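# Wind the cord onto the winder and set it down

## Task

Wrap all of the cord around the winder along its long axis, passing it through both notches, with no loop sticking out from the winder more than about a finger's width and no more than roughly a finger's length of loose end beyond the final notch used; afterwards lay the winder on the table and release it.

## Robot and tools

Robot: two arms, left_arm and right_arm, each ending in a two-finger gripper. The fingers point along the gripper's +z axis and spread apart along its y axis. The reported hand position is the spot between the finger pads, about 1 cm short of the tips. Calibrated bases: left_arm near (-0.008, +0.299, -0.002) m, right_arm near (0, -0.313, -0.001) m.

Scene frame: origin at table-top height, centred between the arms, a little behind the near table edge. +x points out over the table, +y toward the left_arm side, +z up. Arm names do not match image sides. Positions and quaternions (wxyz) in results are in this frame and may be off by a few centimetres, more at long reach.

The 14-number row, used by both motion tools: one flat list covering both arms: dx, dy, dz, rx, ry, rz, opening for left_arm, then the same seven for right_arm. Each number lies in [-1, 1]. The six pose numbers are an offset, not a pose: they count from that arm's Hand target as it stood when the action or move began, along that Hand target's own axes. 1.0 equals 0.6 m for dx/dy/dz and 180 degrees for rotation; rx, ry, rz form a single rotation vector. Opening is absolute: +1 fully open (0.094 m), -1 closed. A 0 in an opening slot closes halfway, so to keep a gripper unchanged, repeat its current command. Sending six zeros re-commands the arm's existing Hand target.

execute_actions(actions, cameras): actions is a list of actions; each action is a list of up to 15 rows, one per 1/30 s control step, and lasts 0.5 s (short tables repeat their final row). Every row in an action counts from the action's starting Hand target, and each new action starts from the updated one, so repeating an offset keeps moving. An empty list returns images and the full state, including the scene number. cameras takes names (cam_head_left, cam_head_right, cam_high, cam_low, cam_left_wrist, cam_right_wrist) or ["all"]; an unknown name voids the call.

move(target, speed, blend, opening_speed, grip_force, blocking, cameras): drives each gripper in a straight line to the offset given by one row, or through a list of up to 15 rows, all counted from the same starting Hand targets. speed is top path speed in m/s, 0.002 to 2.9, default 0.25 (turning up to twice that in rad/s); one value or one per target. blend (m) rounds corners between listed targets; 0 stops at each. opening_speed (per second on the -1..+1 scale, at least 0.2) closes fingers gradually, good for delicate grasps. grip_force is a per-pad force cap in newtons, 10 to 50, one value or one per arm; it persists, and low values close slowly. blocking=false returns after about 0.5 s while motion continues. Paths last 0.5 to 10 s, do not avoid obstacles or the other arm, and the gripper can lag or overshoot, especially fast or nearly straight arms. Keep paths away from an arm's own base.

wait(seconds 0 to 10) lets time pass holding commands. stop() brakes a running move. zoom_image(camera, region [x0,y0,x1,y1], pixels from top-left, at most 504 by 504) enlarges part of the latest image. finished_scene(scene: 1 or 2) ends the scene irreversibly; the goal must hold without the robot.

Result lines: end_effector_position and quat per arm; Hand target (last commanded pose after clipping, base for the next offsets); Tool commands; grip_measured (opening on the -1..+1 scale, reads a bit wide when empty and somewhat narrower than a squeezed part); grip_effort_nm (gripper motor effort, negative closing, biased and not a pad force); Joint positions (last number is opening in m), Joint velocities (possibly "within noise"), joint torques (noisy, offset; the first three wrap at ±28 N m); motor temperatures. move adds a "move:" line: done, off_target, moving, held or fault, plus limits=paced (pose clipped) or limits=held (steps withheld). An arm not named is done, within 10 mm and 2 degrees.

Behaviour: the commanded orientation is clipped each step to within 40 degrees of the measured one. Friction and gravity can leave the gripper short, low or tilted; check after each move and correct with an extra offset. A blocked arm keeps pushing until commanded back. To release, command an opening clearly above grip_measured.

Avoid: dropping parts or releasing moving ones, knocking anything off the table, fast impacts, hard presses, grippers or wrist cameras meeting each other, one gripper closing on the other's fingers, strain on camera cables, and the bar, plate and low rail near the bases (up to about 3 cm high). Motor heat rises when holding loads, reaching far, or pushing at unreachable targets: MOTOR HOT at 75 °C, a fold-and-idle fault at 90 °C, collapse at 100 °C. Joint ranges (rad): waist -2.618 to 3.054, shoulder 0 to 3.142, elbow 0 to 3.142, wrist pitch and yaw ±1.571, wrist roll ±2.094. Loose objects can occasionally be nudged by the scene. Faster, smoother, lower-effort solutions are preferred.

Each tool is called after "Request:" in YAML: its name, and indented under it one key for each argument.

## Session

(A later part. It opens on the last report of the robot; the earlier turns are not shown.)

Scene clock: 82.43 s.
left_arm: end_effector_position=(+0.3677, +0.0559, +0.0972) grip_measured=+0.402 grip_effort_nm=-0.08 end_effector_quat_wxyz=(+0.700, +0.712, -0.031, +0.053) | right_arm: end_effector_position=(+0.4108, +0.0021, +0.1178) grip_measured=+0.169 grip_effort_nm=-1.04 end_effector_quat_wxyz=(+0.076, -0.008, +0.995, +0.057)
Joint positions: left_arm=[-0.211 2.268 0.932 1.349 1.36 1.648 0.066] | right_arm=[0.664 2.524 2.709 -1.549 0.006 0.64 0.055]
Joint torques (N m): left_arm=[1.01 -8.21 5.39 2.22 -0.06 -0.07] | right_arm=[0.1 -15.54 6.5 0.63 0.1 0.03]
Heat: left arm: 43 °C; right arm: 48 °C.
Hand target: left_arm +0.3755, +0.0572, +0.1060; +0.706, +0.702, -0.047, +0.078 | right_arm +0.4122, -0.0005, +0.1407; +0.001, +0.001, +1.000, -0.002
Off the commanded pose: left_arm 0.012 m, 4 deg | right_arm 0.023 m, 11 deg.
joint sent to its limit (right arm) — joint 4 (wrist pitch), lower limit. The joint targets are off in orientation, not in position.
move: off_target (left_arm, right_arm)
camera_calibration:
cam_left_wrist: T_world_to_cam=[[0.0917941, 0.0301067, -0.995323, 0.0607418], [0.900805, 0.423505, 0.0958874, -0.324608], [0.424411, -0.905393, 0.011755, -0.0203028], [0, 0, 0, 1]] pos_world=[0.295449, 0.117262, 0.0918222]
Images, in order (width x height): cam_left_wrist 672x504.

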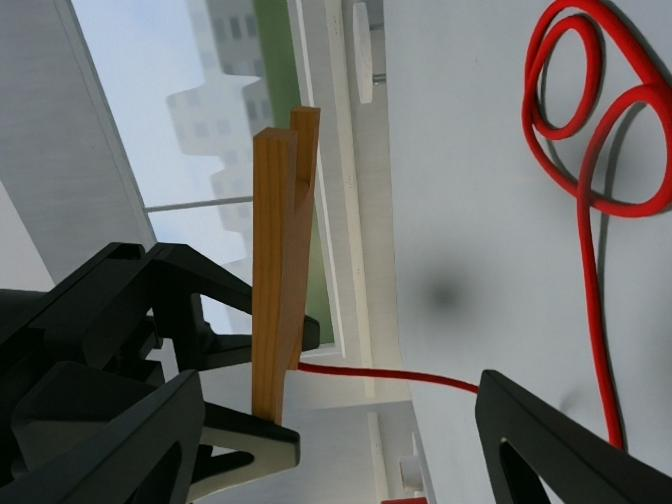

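Request:
move:
  target:
    - [0,0.0225,0,0,0,0,0.2,0,0,0,0,0,0,-0.3]
    - [0,0.0225,0.061,0,0,0,0.2,0,0,0,0,0,0,-0.3]
    - [0,0.0225,0.061,0,0,0,-1,0,0,0,0,0,0,-0.3]
  blend: [0.005,0,0]
  speed: 0.15
  opening_speed: 1
  cameras: ["cam_left_wrist","cam_high"]

Request:
zoom_image:
  camera: "cam_high"
  region: [320, 200, 420, 300]

Scene clock: 96.37 s.
left_arm: end_effector_position=(+0.3697, +0.0190, +0.1137) grip_measured=-0.819 grip_effort_nm=-1.00 end_effector_quat_wxyz=(+0.705, +0.703, -0.056, +0.075) | right_arm: end_effector_position=(+0.4133, -0.0002, +0.1180) grip_measured=+0.169 grip_effort_nm=-1.05 end_effector_quat_wxyz=(+0.083, -0.004, +0.995, +0.050)
Joint positions: left_arm=[-0.302 2.262 0.984 1.364 1.273 1.645 0.008] | right_arm=[0.664 2.524 2.709 -1.546 0.025 0.644 0.055]
Joint torques (N m): left_arm=[0.91 -10.45 4.29 1.48 -0.15 -0.11] | right_arm=[0.05 -15.34 6.41 0.58 -0.07 -0.02]
Motor temperatures (°C): left_arm=[25 40 41 44 25 25 27] | right_arm=[22 51 37 38 25 29 29]
Heat: left arm: 44 °C; right arm: 51 °C.
Hand target: left_arm +0.3748, +0.0207, +0.1196; +0.706, +0.702, -0.047, +0.078 | right_arm +0.4121, -0.0005, +0.1407; +0.000, +0.001, +1.000, -0.002
Off the commanded pose: left_arm 0.008 m, 1 deg | right_arm 0.023 m, 11 deg.
joint sent to its limit (right arm) — joint 4 (wrist pitch), lower limit. The joint targets are off in orientation, not in position.
move: off_target (right_arm); target 3's new opening was sent with left_arm's hand 0.017 m and 3 deg from that target
camera_calibration:
cam_left_wrist: T_world_to_cam=[[0.157139, 0.00952725, -0.987531, 0.0534511], [0.895098, 0.421118, 0.146493, -0.315978], [0.417262, -0.906956, 0.0576462, -0.0572042], [0, 0, 0, 1]] pos_world=[0.298301, 0.080673, 0.102371]
Images, in order (width x height): cam_high 672x504, cam_left_wrist 672x504.

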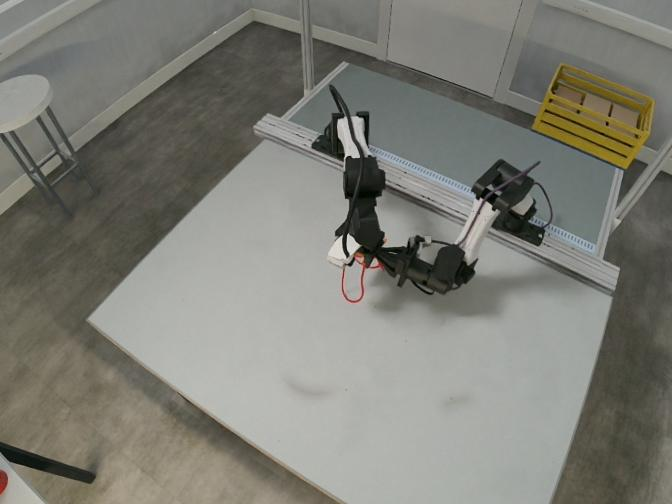

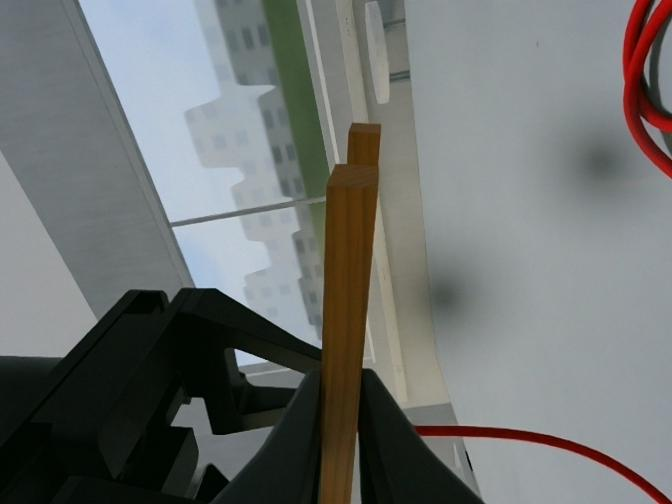

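Scaled by 5.040 from the camera's 672x504 image, which has a finer 960x720 frame.

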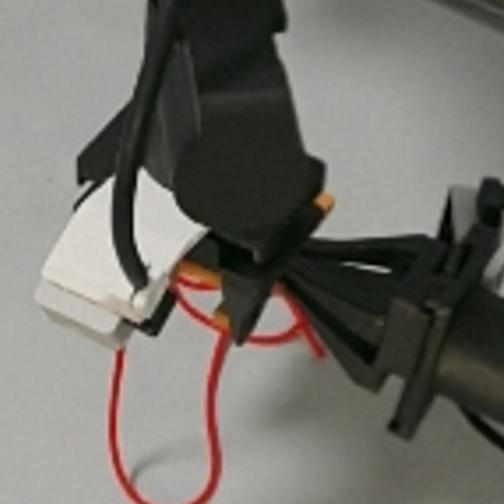

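Request:
move:
  target:
    - [0,0,0,0,0,0,-1,0,0,0,0,0,0,0.5]
    - [0,0,0,0,0,0,-1,0,0,-0.17,0,0,0,0.5]
    - [0,0,0,0,0,0,-1,-0.067,-0.333,-0.183,-0.385,-0.385,-0.385,0.2]
    - [0.065,0.267,0.006,0,0,0,-1,-0.067,-0.333,-0.183,-0.385,-0.385,-0.385,0.2]
  blend: [0,0.03,0.03,0]
  speed: 0.3
  cameras: ["cam_left_wrist","cam_right_wrist","cam_high","cam_head_left"]

Request:
zoom_image:
  camera: "cam_high"
  region: [320, 170, 440, 290]

Scene clock: 104.47 s.
left_arm: end_effector_position=(+0.3862, +0.0154, +0.2560) grip_measured=-0.831 grip_effort_nm=-1.01 end_effector_quat_wxyz=(+0.703, +0.709, -0.024, +0.054) | right_arm: end_effector_position=(+0.4494, -0.1977, +0.2462) grip_measured=+0.202 grip_effort_nm=-0.09 end_effector_quat_wxyz=(+0.522, -0.458, +0.548, +0.466)
Joint positions: left_arm=[-0.292 1.915 1.203 0.752 1.269 1.615 0.008] | right_arm=[-0.131 2.033 1.679 -0.699 -1.558 -1.034 0.056]
Joint torques (N m): left_arm=[1.22 -12.7 8.21 1.45 0.06 0.13] | right_arm=[0.06 -9.39 6.97 0.95 -0.65 -0.25]
Heat: left arm: 43 °C; right arm: 53 °C.
Hand target: left_arm +0.3852, +0.0193, +0.2841; +0.706, +0.702, -0.047, +0.078 | right_arm +0.4517, -0.2000, +0.2513; +0.500, -0.501, +0.501, +0.498
Off the commanded pose: left_arm 0.028 m, 4 deg | right_arm 0.006 m, 8 deg.
joint sent to its limit (right arm) — joint 5 (wrist yaw), lower limit. The joint targets are off in orientation, not in position.
move: off_target (left_arm, right_arm); blend cut to 0 m at target 3; target 3's new opening was sent with right_arm's hand 0.006 m and 8 deg from that target
camera_calibration:
cam_left_wrist: T_world_to_cam=[[0.0829585, 0.0217068, -0.996317, 0.222167], [0.897134, 0.433669, 0.0841485, -0.335086], [0.433899, -0.900811, 0.0165026, -0.0716259], [0, 0, 0, 1]] pos_world=[0.313265, 0.0759729, 0.250728]
cam_right_wrist: T_world_to_cam=[[0.990998, -0.127981, -0.0392819, -0.461249], [-0.0932151, -0.449042, -0.888635, 0.210169], [0.096089, 0.884298, -0.456929, 0.335104], [0, 0, 0, 1]] pos_world=[0.444489, -0.260988, 0.321764]
Images, in order (width x height): cam_head_left 672x504, cam_high 672x504, cam_left_wrist 672x504, cam_right_wrist 672x504.

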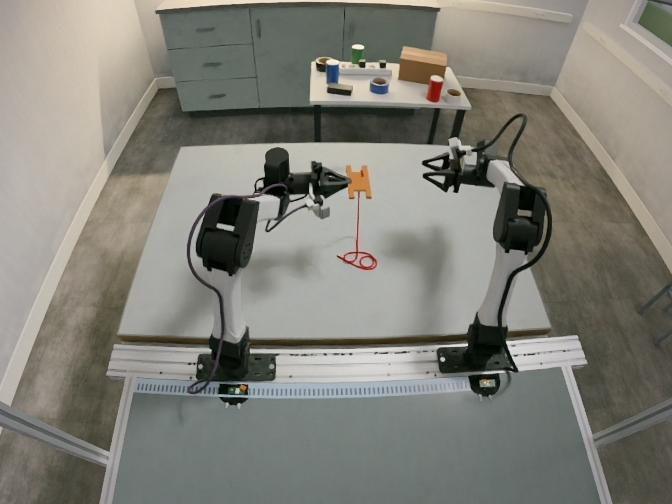

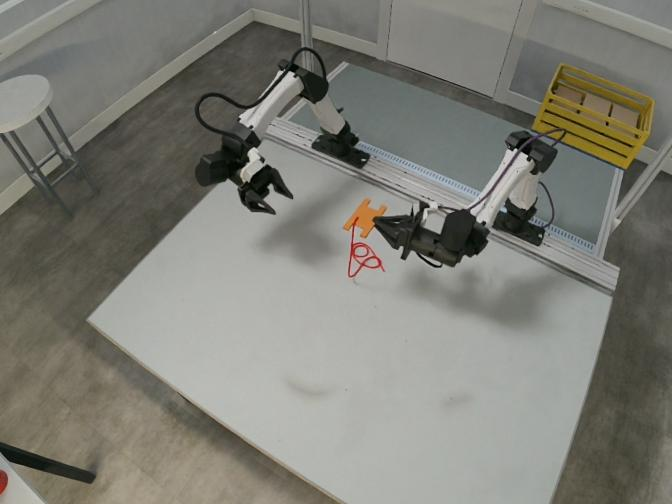

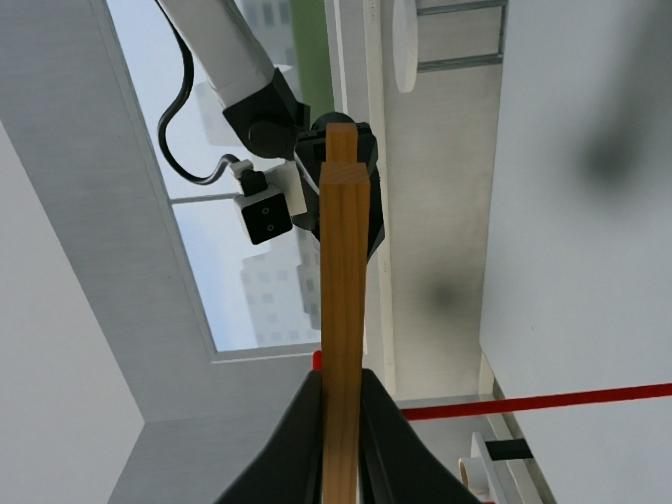

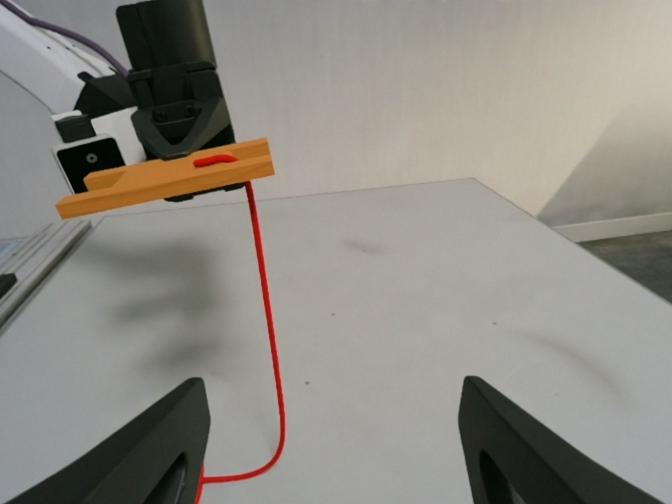

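Scaled by 4.200 from the camera's 672x504 image, which has a finer 960x720 frame.

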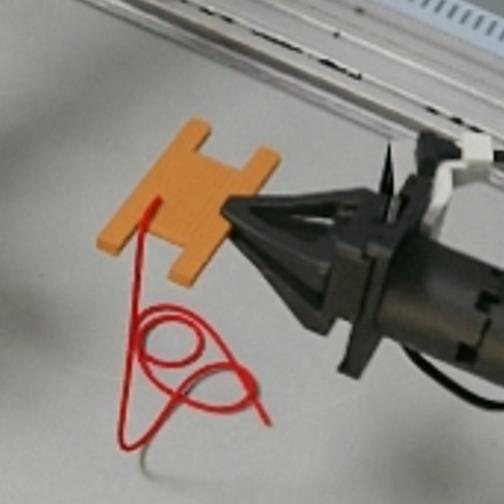

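Request:
move:
  target:
    - [0,0,0,0,0,0,-1,0.144,0.051,0.2,0,0,0,0.2]
    - [0,0,0,0,0,0,-1,0.144,0.051,0.325,0,0,0,0.2]
    - [0,0,0,0,0,0,-1,0.144,0.051,0.325,0,0,0,-0.86]
    - [0,0,0,0,0,0,-1,0.202,0.126,0.325,0,0,0,-0.86]
    - [0,0,0,0,0,0,-1,0.1605,0.27,0.325,0,0,0,-0.86]
  blend: [0.02,0,0,0.03,0]
  speed: 0.2
  cameras: ["cam_left_wrist","cam_right_wrist","cam_high","cam_head_left"]

Request:
zoom_image:
  camera: "cam_high"
  region: [300, 150, 440, 290]

Request:
zoom_image:
  camera: "cam_head_left"
  region: [300, 140, 440, 280]

Scene clock: 110.20 s.
left_arm: end_effector_position=(+0.3862, +0.0154, +0.2559) grip_measured=-0.831 grip_effort_nm=-1.00 end_effector_quat_wxyz=(+0.703, +0.709, -0.025, +0.054) | right_arm: end_effector_position=(+0.2920, -0.0048, +0.1474) grip_measured=-0.859 grip_effort_nm=-0.09 end_effector_quat_wxyz=(+0.490, -0.500, +0.507, +0.502)
Joint positions: left_arm=[-0.292 1.915 1.203 0.75 1.269 1.616 0.008] | right_arm=[0.436 1.882 0.684 1.176 -1.147 -0.018 0.007]
Joint torques (N m): left_arm=[1.24 -12.68 8.23 1.49 0.06 0.11] | right_arm=[0.69 -8.8 3.4 1.74 0.13 0]
Heat: left arm: 43 °C; right arm: 53 °C.
Hand target: left_arm +0.3852, +0.0193, +0.2842; +0.706, +0.702, -0.047, +0.078 | right_arm +0.2903, -0.0050, +0.1540; +0.500, -0.501, +0.501, +0.498
Off the commanded pose: left_arm 0.029 m, 4 deg | right_arm 0.007 m, 1 deg.
move: off_target (left_arm); blend cut to 0.0284 m at target 4
camera_calibration:
cam_left_wrist: T_world_to_cam=[[0.083349, 0.0220278, -0.996277, 0.221811], [0.897093, 0.433659, 0.0846395, -0.335179], [0.433909, -0.900808, 0.016384, -0.0715963], [0, 0, 0, 1]] pos_world=[0.313265, 0.0759727, 0.250528]
cam_right_wrist: T_world_to_cam=[[0.999446, 0.0215181, -0.0253856, -0.288333], [-0.0128486, -0.454163, -0.890826, 0.171073], [-0.0306981, 0.890659, -0.453635, 0.171052], [0, 0, 0, 1]] pos_world=[0.295622, -0.0684499, 0.222672]
Images, in order (width x height): cam_head_left 672x504, cam_high 672x504, cam_left_wrist 672x504, cam_right_wrist 672x504.

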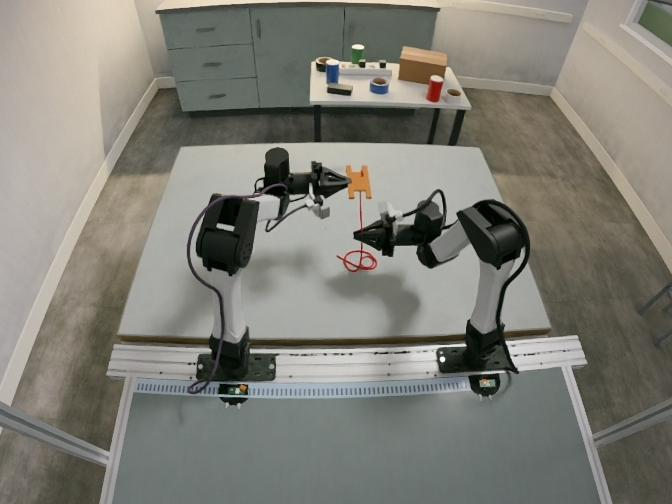

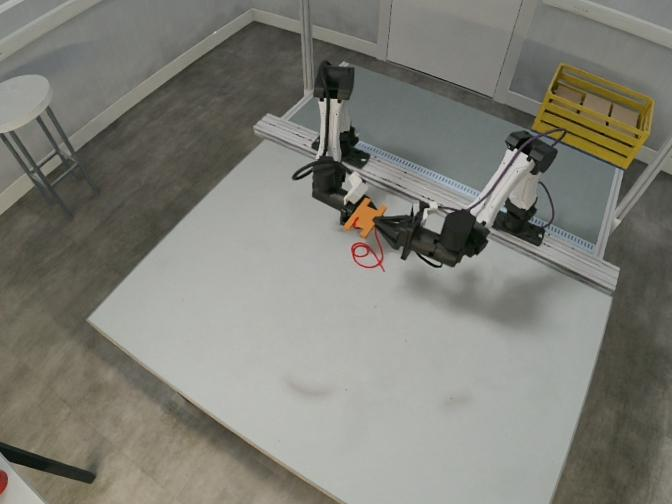

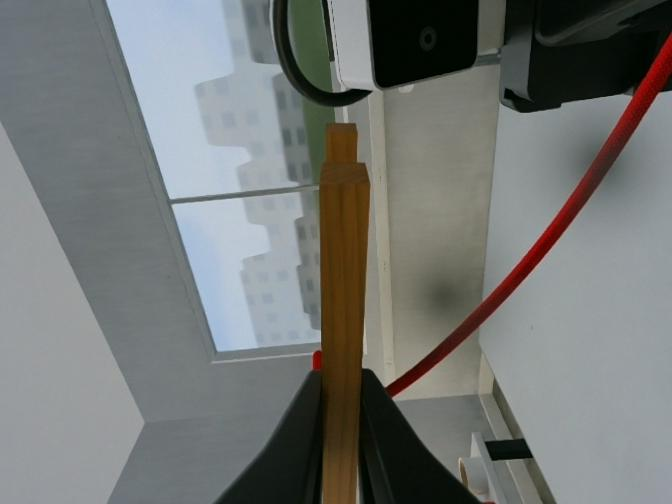

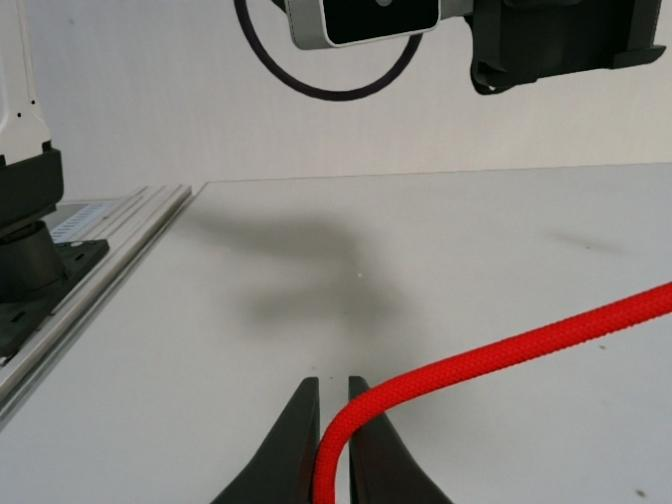

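Scaled by 3.600 from the camera's 672x504 image, which has a finer 960x720 frame.

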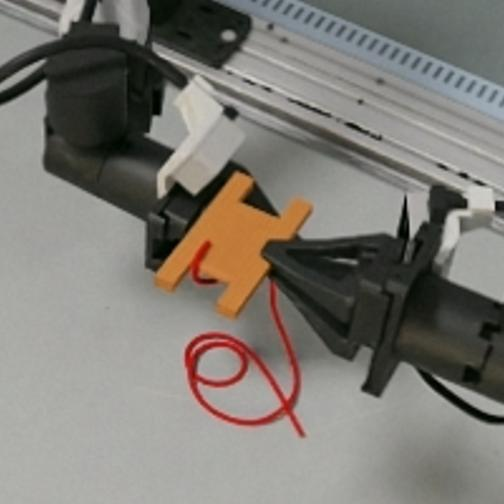

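Scaled by 3.600 from the camera's 672x504 image, which has a finer 960x720 frame.

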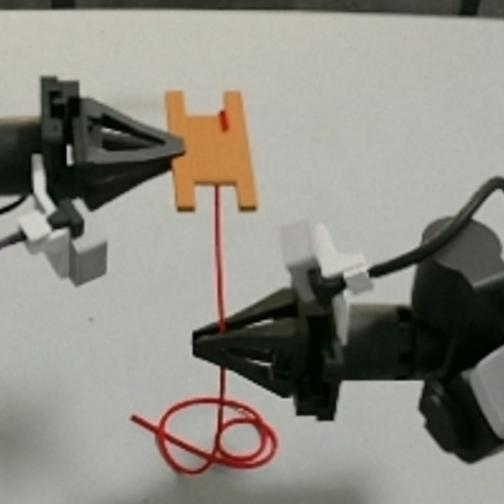

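Request:
move:
  target:
    - [0,0,0,0,0,0,-1,-0.16,0.0755,0,0,0,0,-0.86]
    - [0,0,0,0,0,0,-1,-0.318,0.017,0,0,0,0,-0.86]
    - [0,0,0,0,0,0,-1,-0.36,-0.143,0,0,0,0,-0.86]
  blend: [0.04,0.04,0]
  speed: 0.2
  cameras: ["cam_left_wrist","cam_right_wrist","cam_high","cam_head_left"]

Request:
zoom_image:
  camera: "cam_high"
  region: [300, 150, 440, 290]

Request:
zoom_image:
  camera: "cam_head_left"
  region: [300, 140, 440, 280]

Scene clock: 113.00 s.
left_arm: end_effector_position=(+0.3862, +0.0154, +0.2559) grip_measured=-0.831 grip_effort_nm=-1.00 end_effector_quat_wxyz=(+0.703, +0.709, -0.025, +0.054) | right_arm: end_effector_position=(+0.3753, -0.0046, +0.3637) grip_measured=-0.859 grip_effort_nm=-0.09 end_effector_quat_wxyz=(+0.494, -0.491, +0.512, +0.503)
Joint positions: left_arm=[-0.292 1.915 1.203 0.75 1.269 1.616 0.008] | right_arm=[0.352 1.742 1.498 0.241 -1.216 0.012 0.007]
Joint torques (N m): left_arm=[1.25 -12.72 8.23 1.49 0.06 0.12] | right_arm=[0.08 -7.51 8.21 1.49 -0.09 -0.23]
Heat: left arm: 43 °C; right arm: 53 °C.
Hand target: left_arm +0.3852, +0.0193, +0.2842; +0.706, +0.702, -0.047, +0.078 | right_arm +0.3758, -0.0045, +0.3702; +0.500, -0.501, +0.501, +0.498
Off the commanded pose: left_arm 0.029 m, 4 deg | right_arm 0.006 m, 2 deg.
move: off_target (left_arm)
camera_calibration:
cam_left_wrist: T_world_to_cam=[[0.083349, 0.0220278, -0.996277, 0.221811], [0.897093, 0.433659, 0.0846395, -0.335179], [0.433909, -0.900808, 0.016384, -0.0715963], [0, 0, 0, 1]] pos_world=[0.313265, 0.0759727, 0.250528]
cam_right_wrist: T_world_to_cam=[[0.999328, 0.00576726, -0.0361956, -0.362213], [-0.0298168, -0.44639, -0.894342, 0.372655], [-0.0213152, 0.89482, -0.445918, 0.265236], [0, 0, 0, 1]] pos_world=[0.378734, -0.0689, 0.438444]
Images, in order (width x height): cam_head_left 672x504, cam_high 672x504, cam_left_wrist 672x504, cam_right_wrist 672x504.

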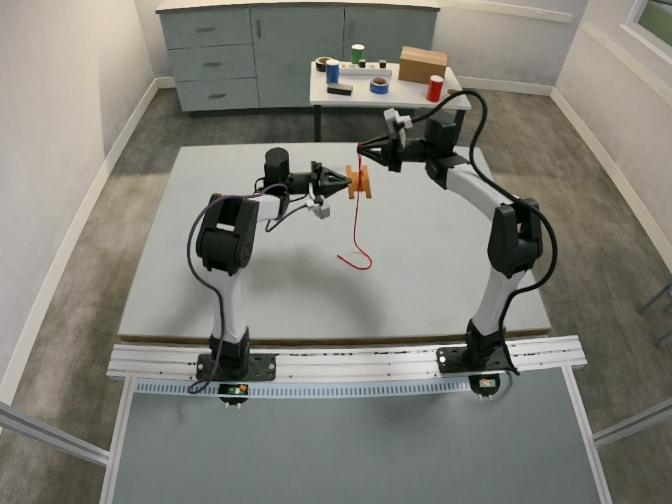

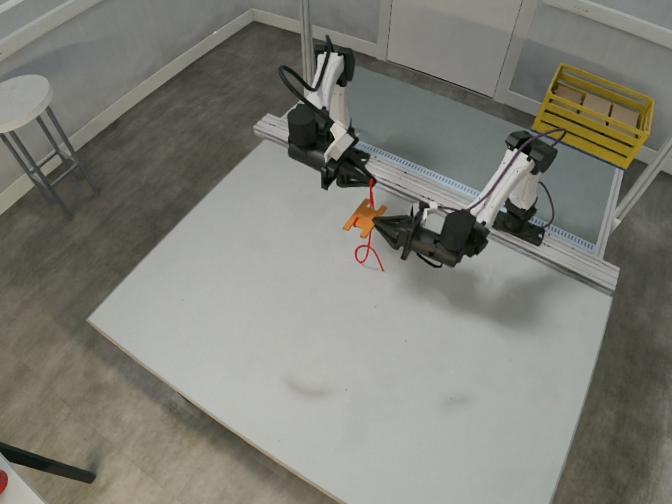

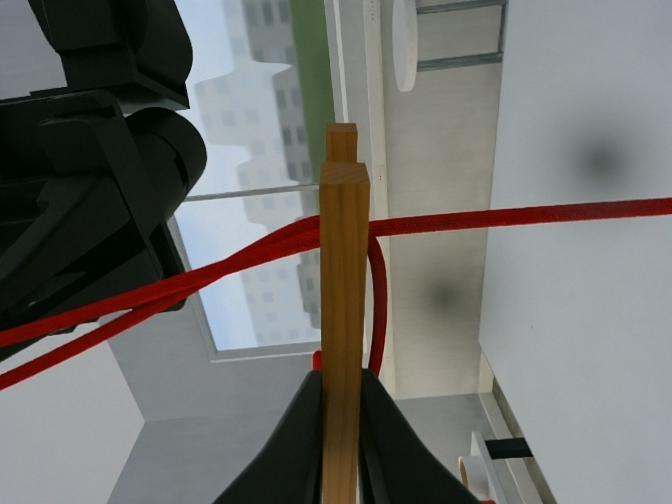

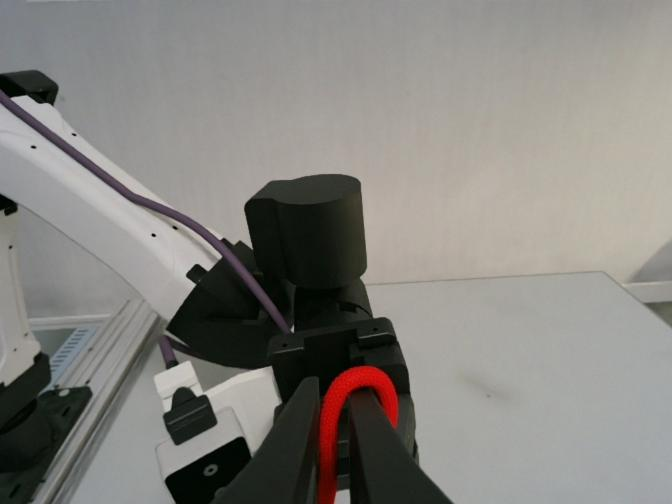

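Scaled by 3.600 from the camera's 672x504 image, which has a finer 960x720 frame.

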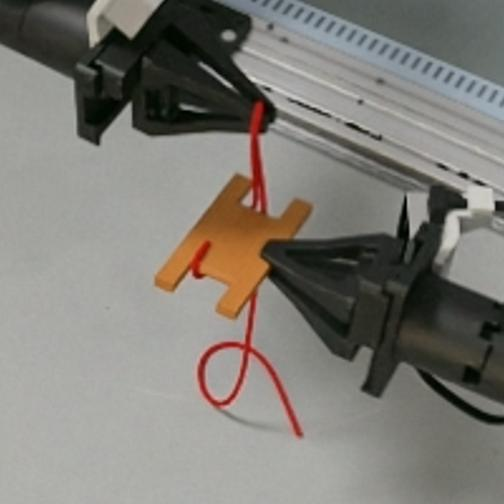

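Scaled by 3.600 from the camera's 672x504 image, which has a finer 960x720 frame.

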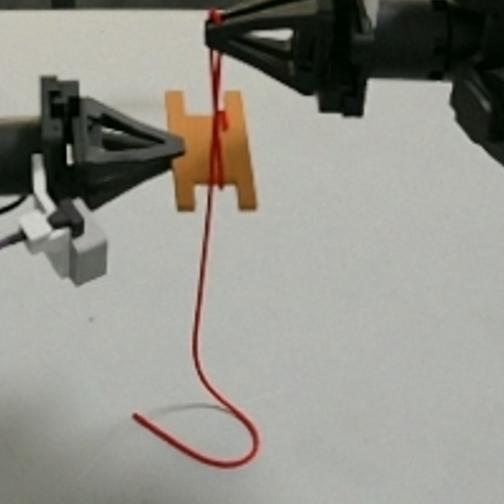

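Request:
move:
  target:
    - [0,0,0,0,0,0,-1,0.042,-0.14,0,0,0,0,-0.86]
    - [0,0,0,0,0,0,-1,0.2,-0.207,0,0,0,0,-0.86]
    - [0,0,0,0,0,0,-1,0.367,-0.14,0,0,0,0,-0.86]
  blend: [0.04,0.04,0]
  speed: 0.2
  cameras: ["cam_left_wrist","cam_right_wrist","cam_high","cam_head_left"]

Request:
zoom_image:
  camera: "cam_high"
  region: [300, 150, 440, 290]

Request:
zoom_image:
  camera: "cam_head_left"
  region: [300, 140, 440, 280]

Scene clock: 116.00 s.
left_arm: end_effector_position=(+0.3862, +0.0154, +0.2558) grip_measured=-0.831 grip_effort_nm=-1.00 end_effector_quat_wxyz=(+0.703, +0.709, -0.024, +0.054) | right_arm: end_effector_position=(+0.4614, -0.0076, +0.1598) grip_measured=-0.859 grip_effort_nm=-0.09 end_effector_quat_wxyz=(+0.505, -0.505, +0.495, +0.495)
Joint positions: left_arm=[-0.292 1.915 1.203 0.75 1.269 1.616 0.008] | right_arm=[0.284 2.298 1.456 0.862 -1.295 -0.016 0.007]
Joint torques (N m): left_arm=[1.22 -12.74 8.2 1.49 0.06 0.11] | right_arm=[0.66 -10.17 4.15 1.54 0.09 0.03]
Heat: left arm: 44 °C; right arm: 52 °C.
Hand target: left_arm +0.3852, +0.0193, +0.2841; +0.706, +0.702, -0.047, +0.078 | right_arm +0.4601, -0.0054, +0.1501; +0.500, -0.501, +0.501, +0.498
Off the commanded pose: left_arm 0.029 m, 4 deg | right_arm 0.010 m, 1 deg.
move: off_target (left_arm)
camera_calibration:
cam_left_wrist: T_world_to_cam=[[0.0829937, 0.0220641, -0.996306, 0.221927], [0.897128, 0.433646, 0.0843355, -0.335113], [0.433905, -0.900813, 0.0161956, -0.0715475], [0, 0, 0, 1]] pos_world=[0.313265, 0.0759726, 0.250528]
cam_right_wrist: T_world_to_cam=[[0.999758, 0.0174624, 0.0133712, -0.463623], [0.019704, -0.441049, -0.897267, 0.169222], [-0.00977109, 0.897313, -0.441287, 0.172785], [0, 0, 0, 1]] pos_world=[0.461865, -0.0723111, 0.234284]
Images, in order (width x height): cam_head_left 672x504, cam_high 672x504, cam_left_wrist 672x504, cam_right_wrist 672x504.

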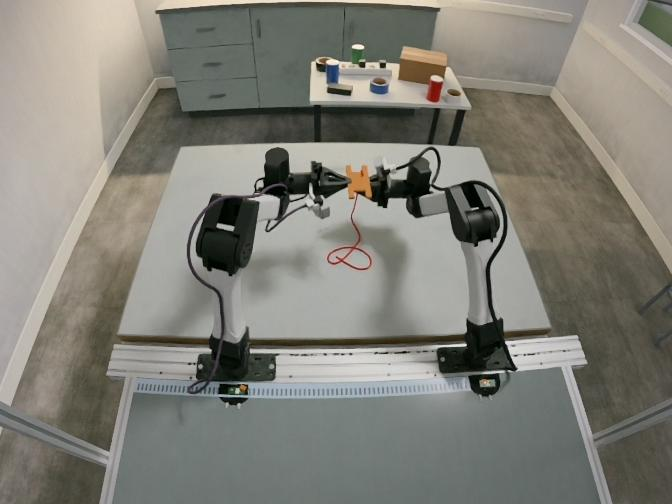

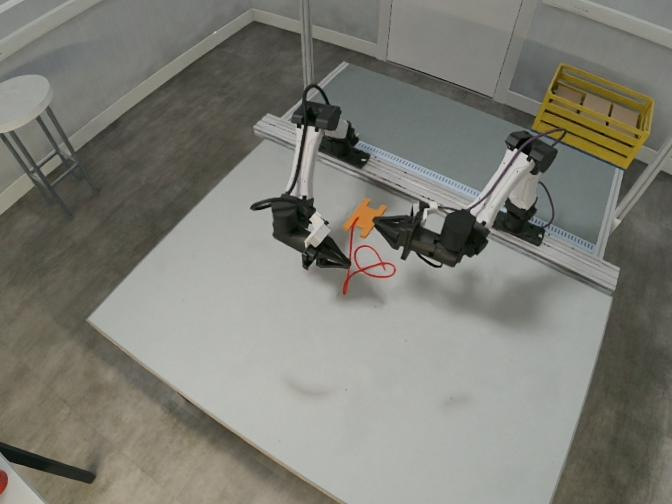

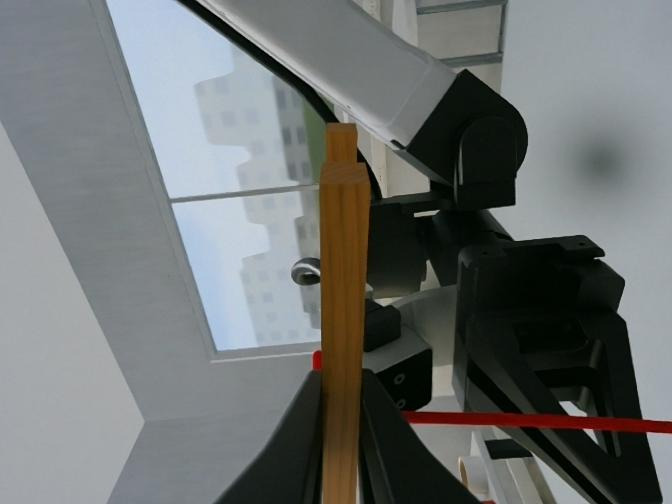

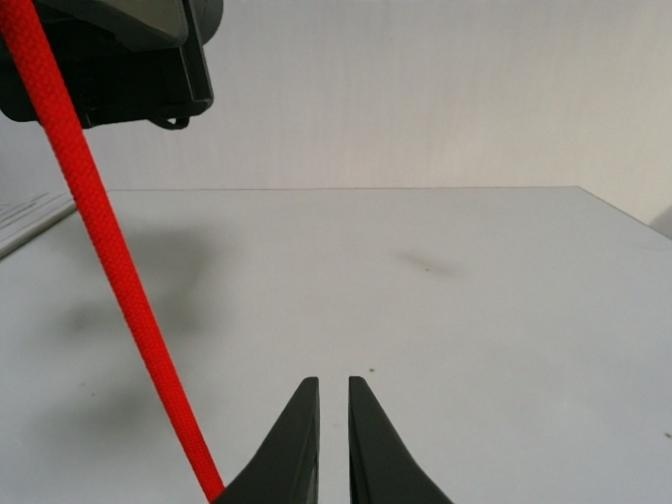

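Scaled by 3.600 from the camera's 672x504 image, which has a finer 960x720 frame.

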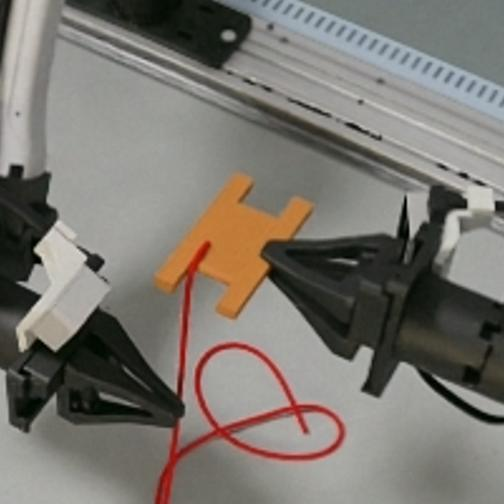

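Scaled by 3.600 from the camera's 672x504 image, which has a finer 960x720 frame.

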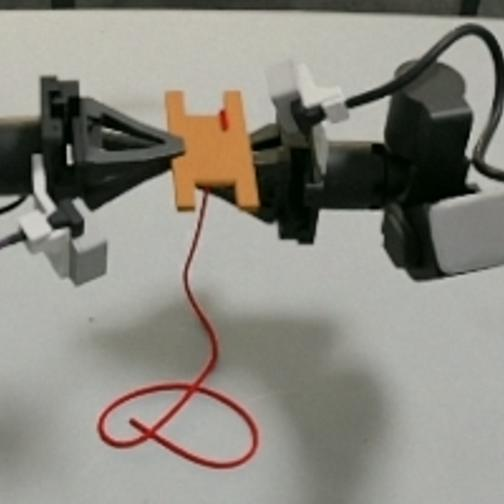

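Request:
move:
  target:
    - [0,0,0,0,0,0,-1,0,0,0,0,0,0,0]
    - [0,0,0,0,0,0,-1,0,0,-0.1,0,0,0,0]
    - [0,0,0,0,0,0,-1,-0.025,0.065,-0.1,0,0,0,0]
    - [0,0,0,0,0,0,-1,-0.025,0.065,0,0,0,0,0]
    - [0,0,0,0,0,0,-1,-0.025,0.065,0,0,0,0,-0.86]
    - [0,0,0,0,0,0,-1,0.0335,0.14,0,0,0,0,-0.86]
  blend: [0,0.01,0.01,0,0,0]
  speed: 0.2
  cameras: ["cam_right_wrist"]

Request:
move:
  target:
    - [0,0,0,0,0,0,-1,-0.0415,0.143,0,0,0,0,-0.86]
    - [0,0,0,0,0,0,-1,-0.2,0.2185,0,0,0,0,-0.86]
    - [0,0,0,0,0,0,-1,-0.3585,0.143,0,0,0,0,-0.86]
    - [0,0,0,0,0,0,-1,-0.5165,0.077,0,0,0,0,-0.86]
    - [0,0,0,0,0,0,-1,-0.5165,0.077,0,0,0,0,-1]
  blend: [0.04,0.04,0.04,0,0]
  speed: 0.2
  cameras: ["cam_left_wrist","cam_right_wrist","cam_high","cam_head_left"]

Request:
zoom_image:
  camera: "cam_high"
  region: [300, 150, 440, 290]

Request:
zoom_image:
  camera: "cam_head_left"
  region: [300, 140, 440, 280]

Scene clock: 121.07 s.
left_arm: end_effector_position=(+0.3862, +0.0154, +0.2558) grip_measured=-0.831 grip_effort_nm=-1.01 end_effector_quat_wxyz=(+0.703, +0.709, -0.024, +0.054) | right_arm: end_effector_position=(+0.3770, -0.0056, +0.1257) grip_measured=-0.859 grip_effort_nm=-0.09 end_effector_quat_wxyz=(+0.493, -0.500, +0.505, +0.502)
Joint positions: left_arm=[-0.292 1.915 1.203 0.75 1.269 1.616 0.008] | right_arm=[0.346 2.16 1.026 1.121 -1.237 -0.014 0.007]
Joint torques (N m): left_arm=[1.25 -12.74 8.21 1.49 0.07 0.11] | right_arm=[0.49 -10.43 3.55 1.66 0.13 -0.02]
Heat: left arm: 45 °C; right arm: 52 °C.
Hand target: left_arm +0.3852, +0.0193, +0.2841; +0.706, +0.702, -0.047, +0.078 | right_arm +0.3761, -0.0052, +0.1301; +0.500, -0.501, +0.501, +0.498
Off the commanded pose: left_arm 0.029 m, 4 deg | right_arm 0.004 m, 1 deg.
move: off_target (left_arm)
camera_calibration:
cam_right_wrist: T_world_to_cam=[[0.999566, 0.0215354, -0.0200887, -0.374505], [-0.00826444, -0.449598, -0.893193, 0.151188], [-0.0282671, 0.892971, -0.449225, 0.163061], [0, 0, 0, 1]] pos_world=[0.380202, -0.0695698, 0.200768]
Images, in order (width x height): cam_right_wrist 672x504.

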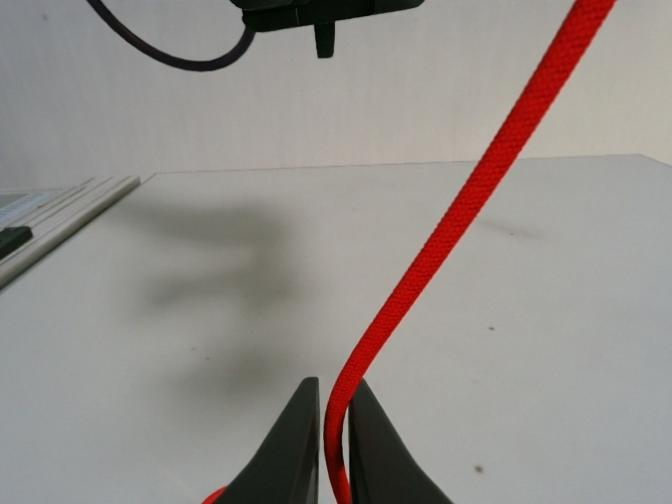

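Scene clock: 124.70 s.
left_arm: end_effector_position=(+0.3862, +0.0154, +0.2558) grip_measured=-0.831 grip_effort_nm=-1.01 end_effector_quat_wxyz=(+0.703, +0.709, -0.024, +0.054) | right_arm: end_effector_position=(+0.3292, -0.0030, +0.4338) grip_measured=-0.997 grip_effort_nm=-0.18 end_effector_quat_wxyz=(+0.494, -0.493, +0.510, +0.502)
Joint positions: left_arm=[-0.292 1.915 1.203 0.75 1.269 1.616 0.008] | right_arm=[0.4 1.609 1.629 -0.021 -1.17 0.008 0]
Joint torques (N m): left_arm=[1.24 -12.72 8.21 1.48 0.06 0.11] | right_arm=[-0.1 -6 7.83 1.47 -0.11 -0.21]
Heat: left arm: 45 °C; right arm: 51 °C.
Hand target: left_arm +0.3852, +0.0193, +0.2841; +0.706, +0.702, -0.047, +0.078 | right_arm +0.3296, -0.0041, +0.4397; +0.500, -0.501, +0.501, +0.498
Off the commanded pose: left_arm 0.029 m, 4 deg | right_arm 0.006 m, 2 deg.
move: off_target (left_arm)
camera_calibration:
cam_left_wrist: T_world_to_cam=[[0.0829937, 0.0220641, -0.996306, 0.221927], [0.897128, 0.433646, 0.0843355, -0.335113], [0.433905, -0.900813, 0.0161956, -0.0715475], [0, 0, 0, 1]] pos_world=[0.313265, 0.0759726, 0.250528]
cam_right_wrist: T_world_to_cam=[[0.999466, 0.00810883, -0.0316597, -0.315597], [-0.0247168, -0.446228, -0.894578, 0.433122], [-0.0213814, 0.894882, -0.44579, 0.294037], [0, 0, 0, 1]] pos_world=[0.332421, -0.0672984, 0.508548]
Images, in order (width x height): cam_head_left 672x504, cam_high 672x504, cam_left_wrist 672x504, cam_right_wrist 672x504.

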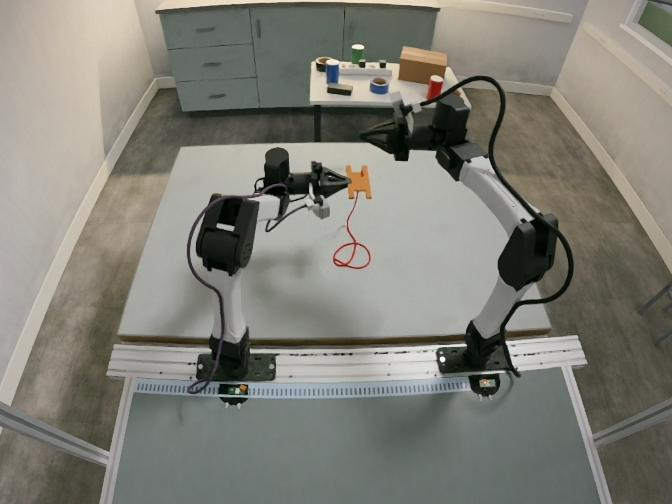

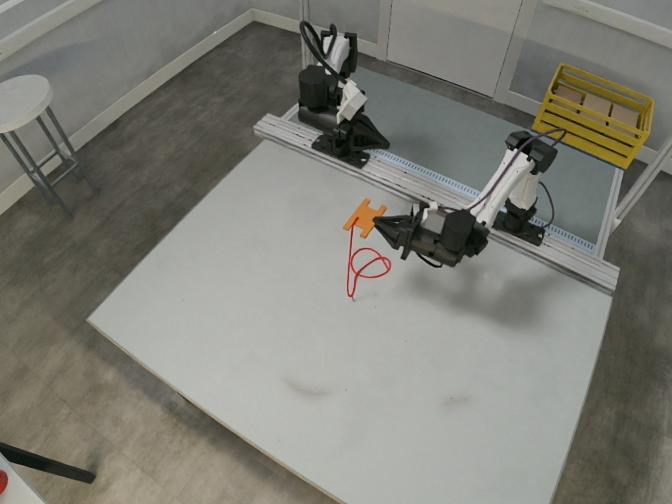

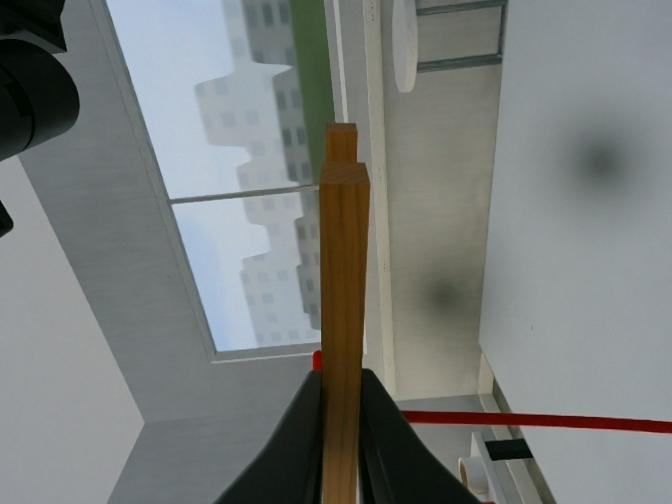

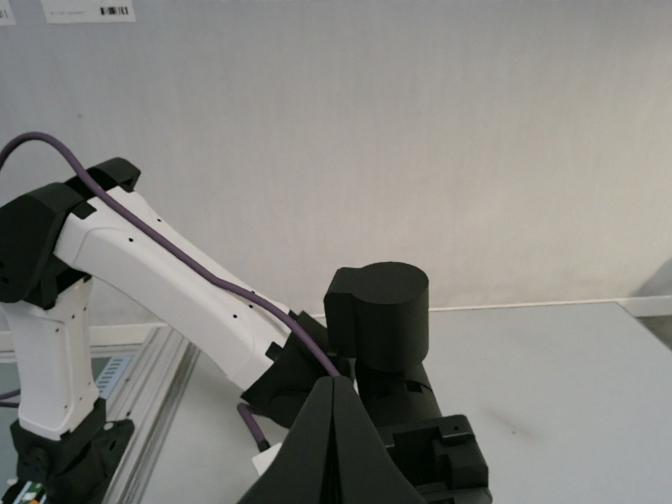

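Scaled by 3.600 from the camera's 672x504 image, which has a finer 960x720 frame.

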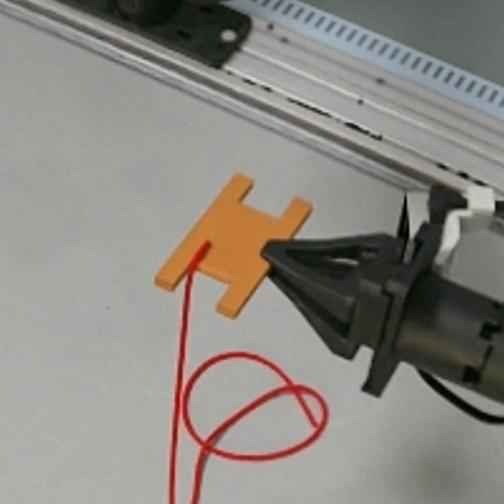

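Scaled by 3.600 from the camera's 672x504 image, which has a finer 960x720 frame.

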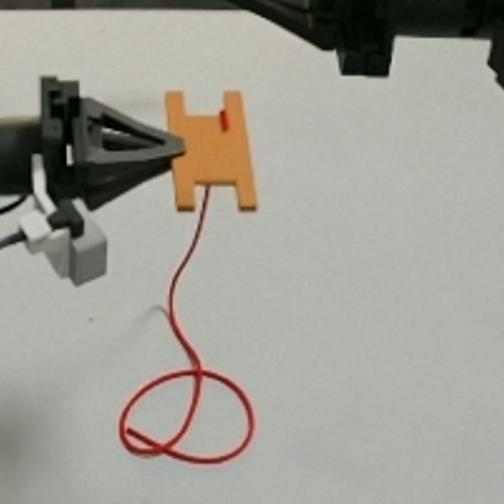

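Request:
move:
  target:
    - [0,0,0,0,0,0,-1,0,0,-0.22,0,0,0,0.5]
    - [0,0,0,0,0,0,-1,0.6195,-0.184,-0.17,0,0,0,0.5]
    - [0,0,0,0,0,0,-1,0.6195,-0.184,0,0,0,0,0.5]
    - [0,0,0,0,0,0,-1,0.6195,-0.184,0,0,0,0,-1]
  blend: [0.05,0.02,0,0]
  speed: 0.3
  cameras: ["cam_right_wrist","cam_high"]

Scene clock: 129.23 s.
left_arm: end_effector_position=(+0.3862, +0.0154, +0.2558) grip_measured=-0.831 grip_effort_nm=-1.01 end_effector_quat_wxyz=(+0.703, +0.709, -0.024, +0.054) | right_arm: end_effector_position=(+0.4416, -0.0042, +0.0774) grip_measured=-0.961 grip_effort_nm=-1.04 end_effector_quat_wxyz=(+0.502, -0.506, +0.494, +0.497)
Joint positions: left_arm=[-0.292 1.915 1.203 0.75 1.269 1.616 0.008] | right_arm=[0.302 2.466 1.352 1.131 -1.284 -0.016 0.002]
Joint torques (N m): left_arm=[1.21 -12.71 8.27 1.49 0.06 0.12] | right_arm=[0.16 -10.24 3.32 1.68 0.06 0.03]
Motor temperatures (°C): left_arm=[25 43 46 42 25 25 28] | right_arm=[22 51 38 41 25 28 28]
Heat: left arm: 46 °C; right arm: 51 °C.
Hand target: left_arm +0.3852, +0.0193, +0.2841; +0.706, +0.702, -0.047, +0.078 | right_arm +0.4405, -0.0057, +0.0683; +0.500, -0.501, +0.501, +0.498
Off the commanded pose: left_arm 0.029 m, 4 deg | right_arm 0.009 m, 1 deg.
move: off_target (left_arm)
camera_calibration:
cam_right_wrist: T_world_to_cam=[[0.999652, 0.0243064, 0.0102818, -0.442423], [0.0199579, -0.441315, -0.89713, 0.097015], [-0.0172685, 0.897023, -0.441647, 0.13653], [0, 0, 0, 1]] pos_world=[0.44269, -0.0689027, 0.151882]
Images, in order (width x height): cam_high 672x504, cam_right_wrist 672x504.

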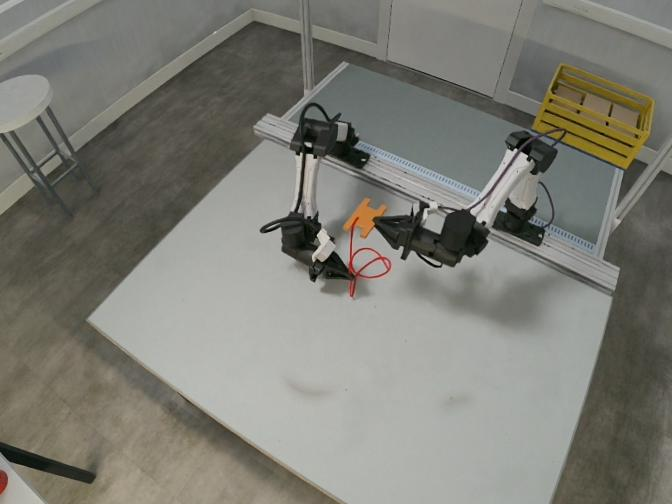

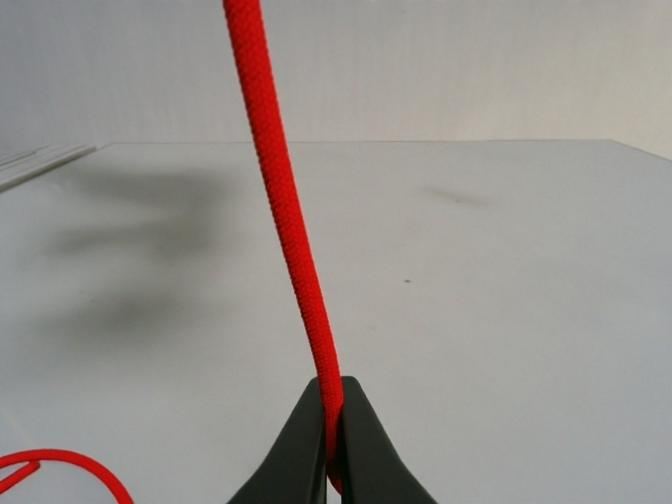

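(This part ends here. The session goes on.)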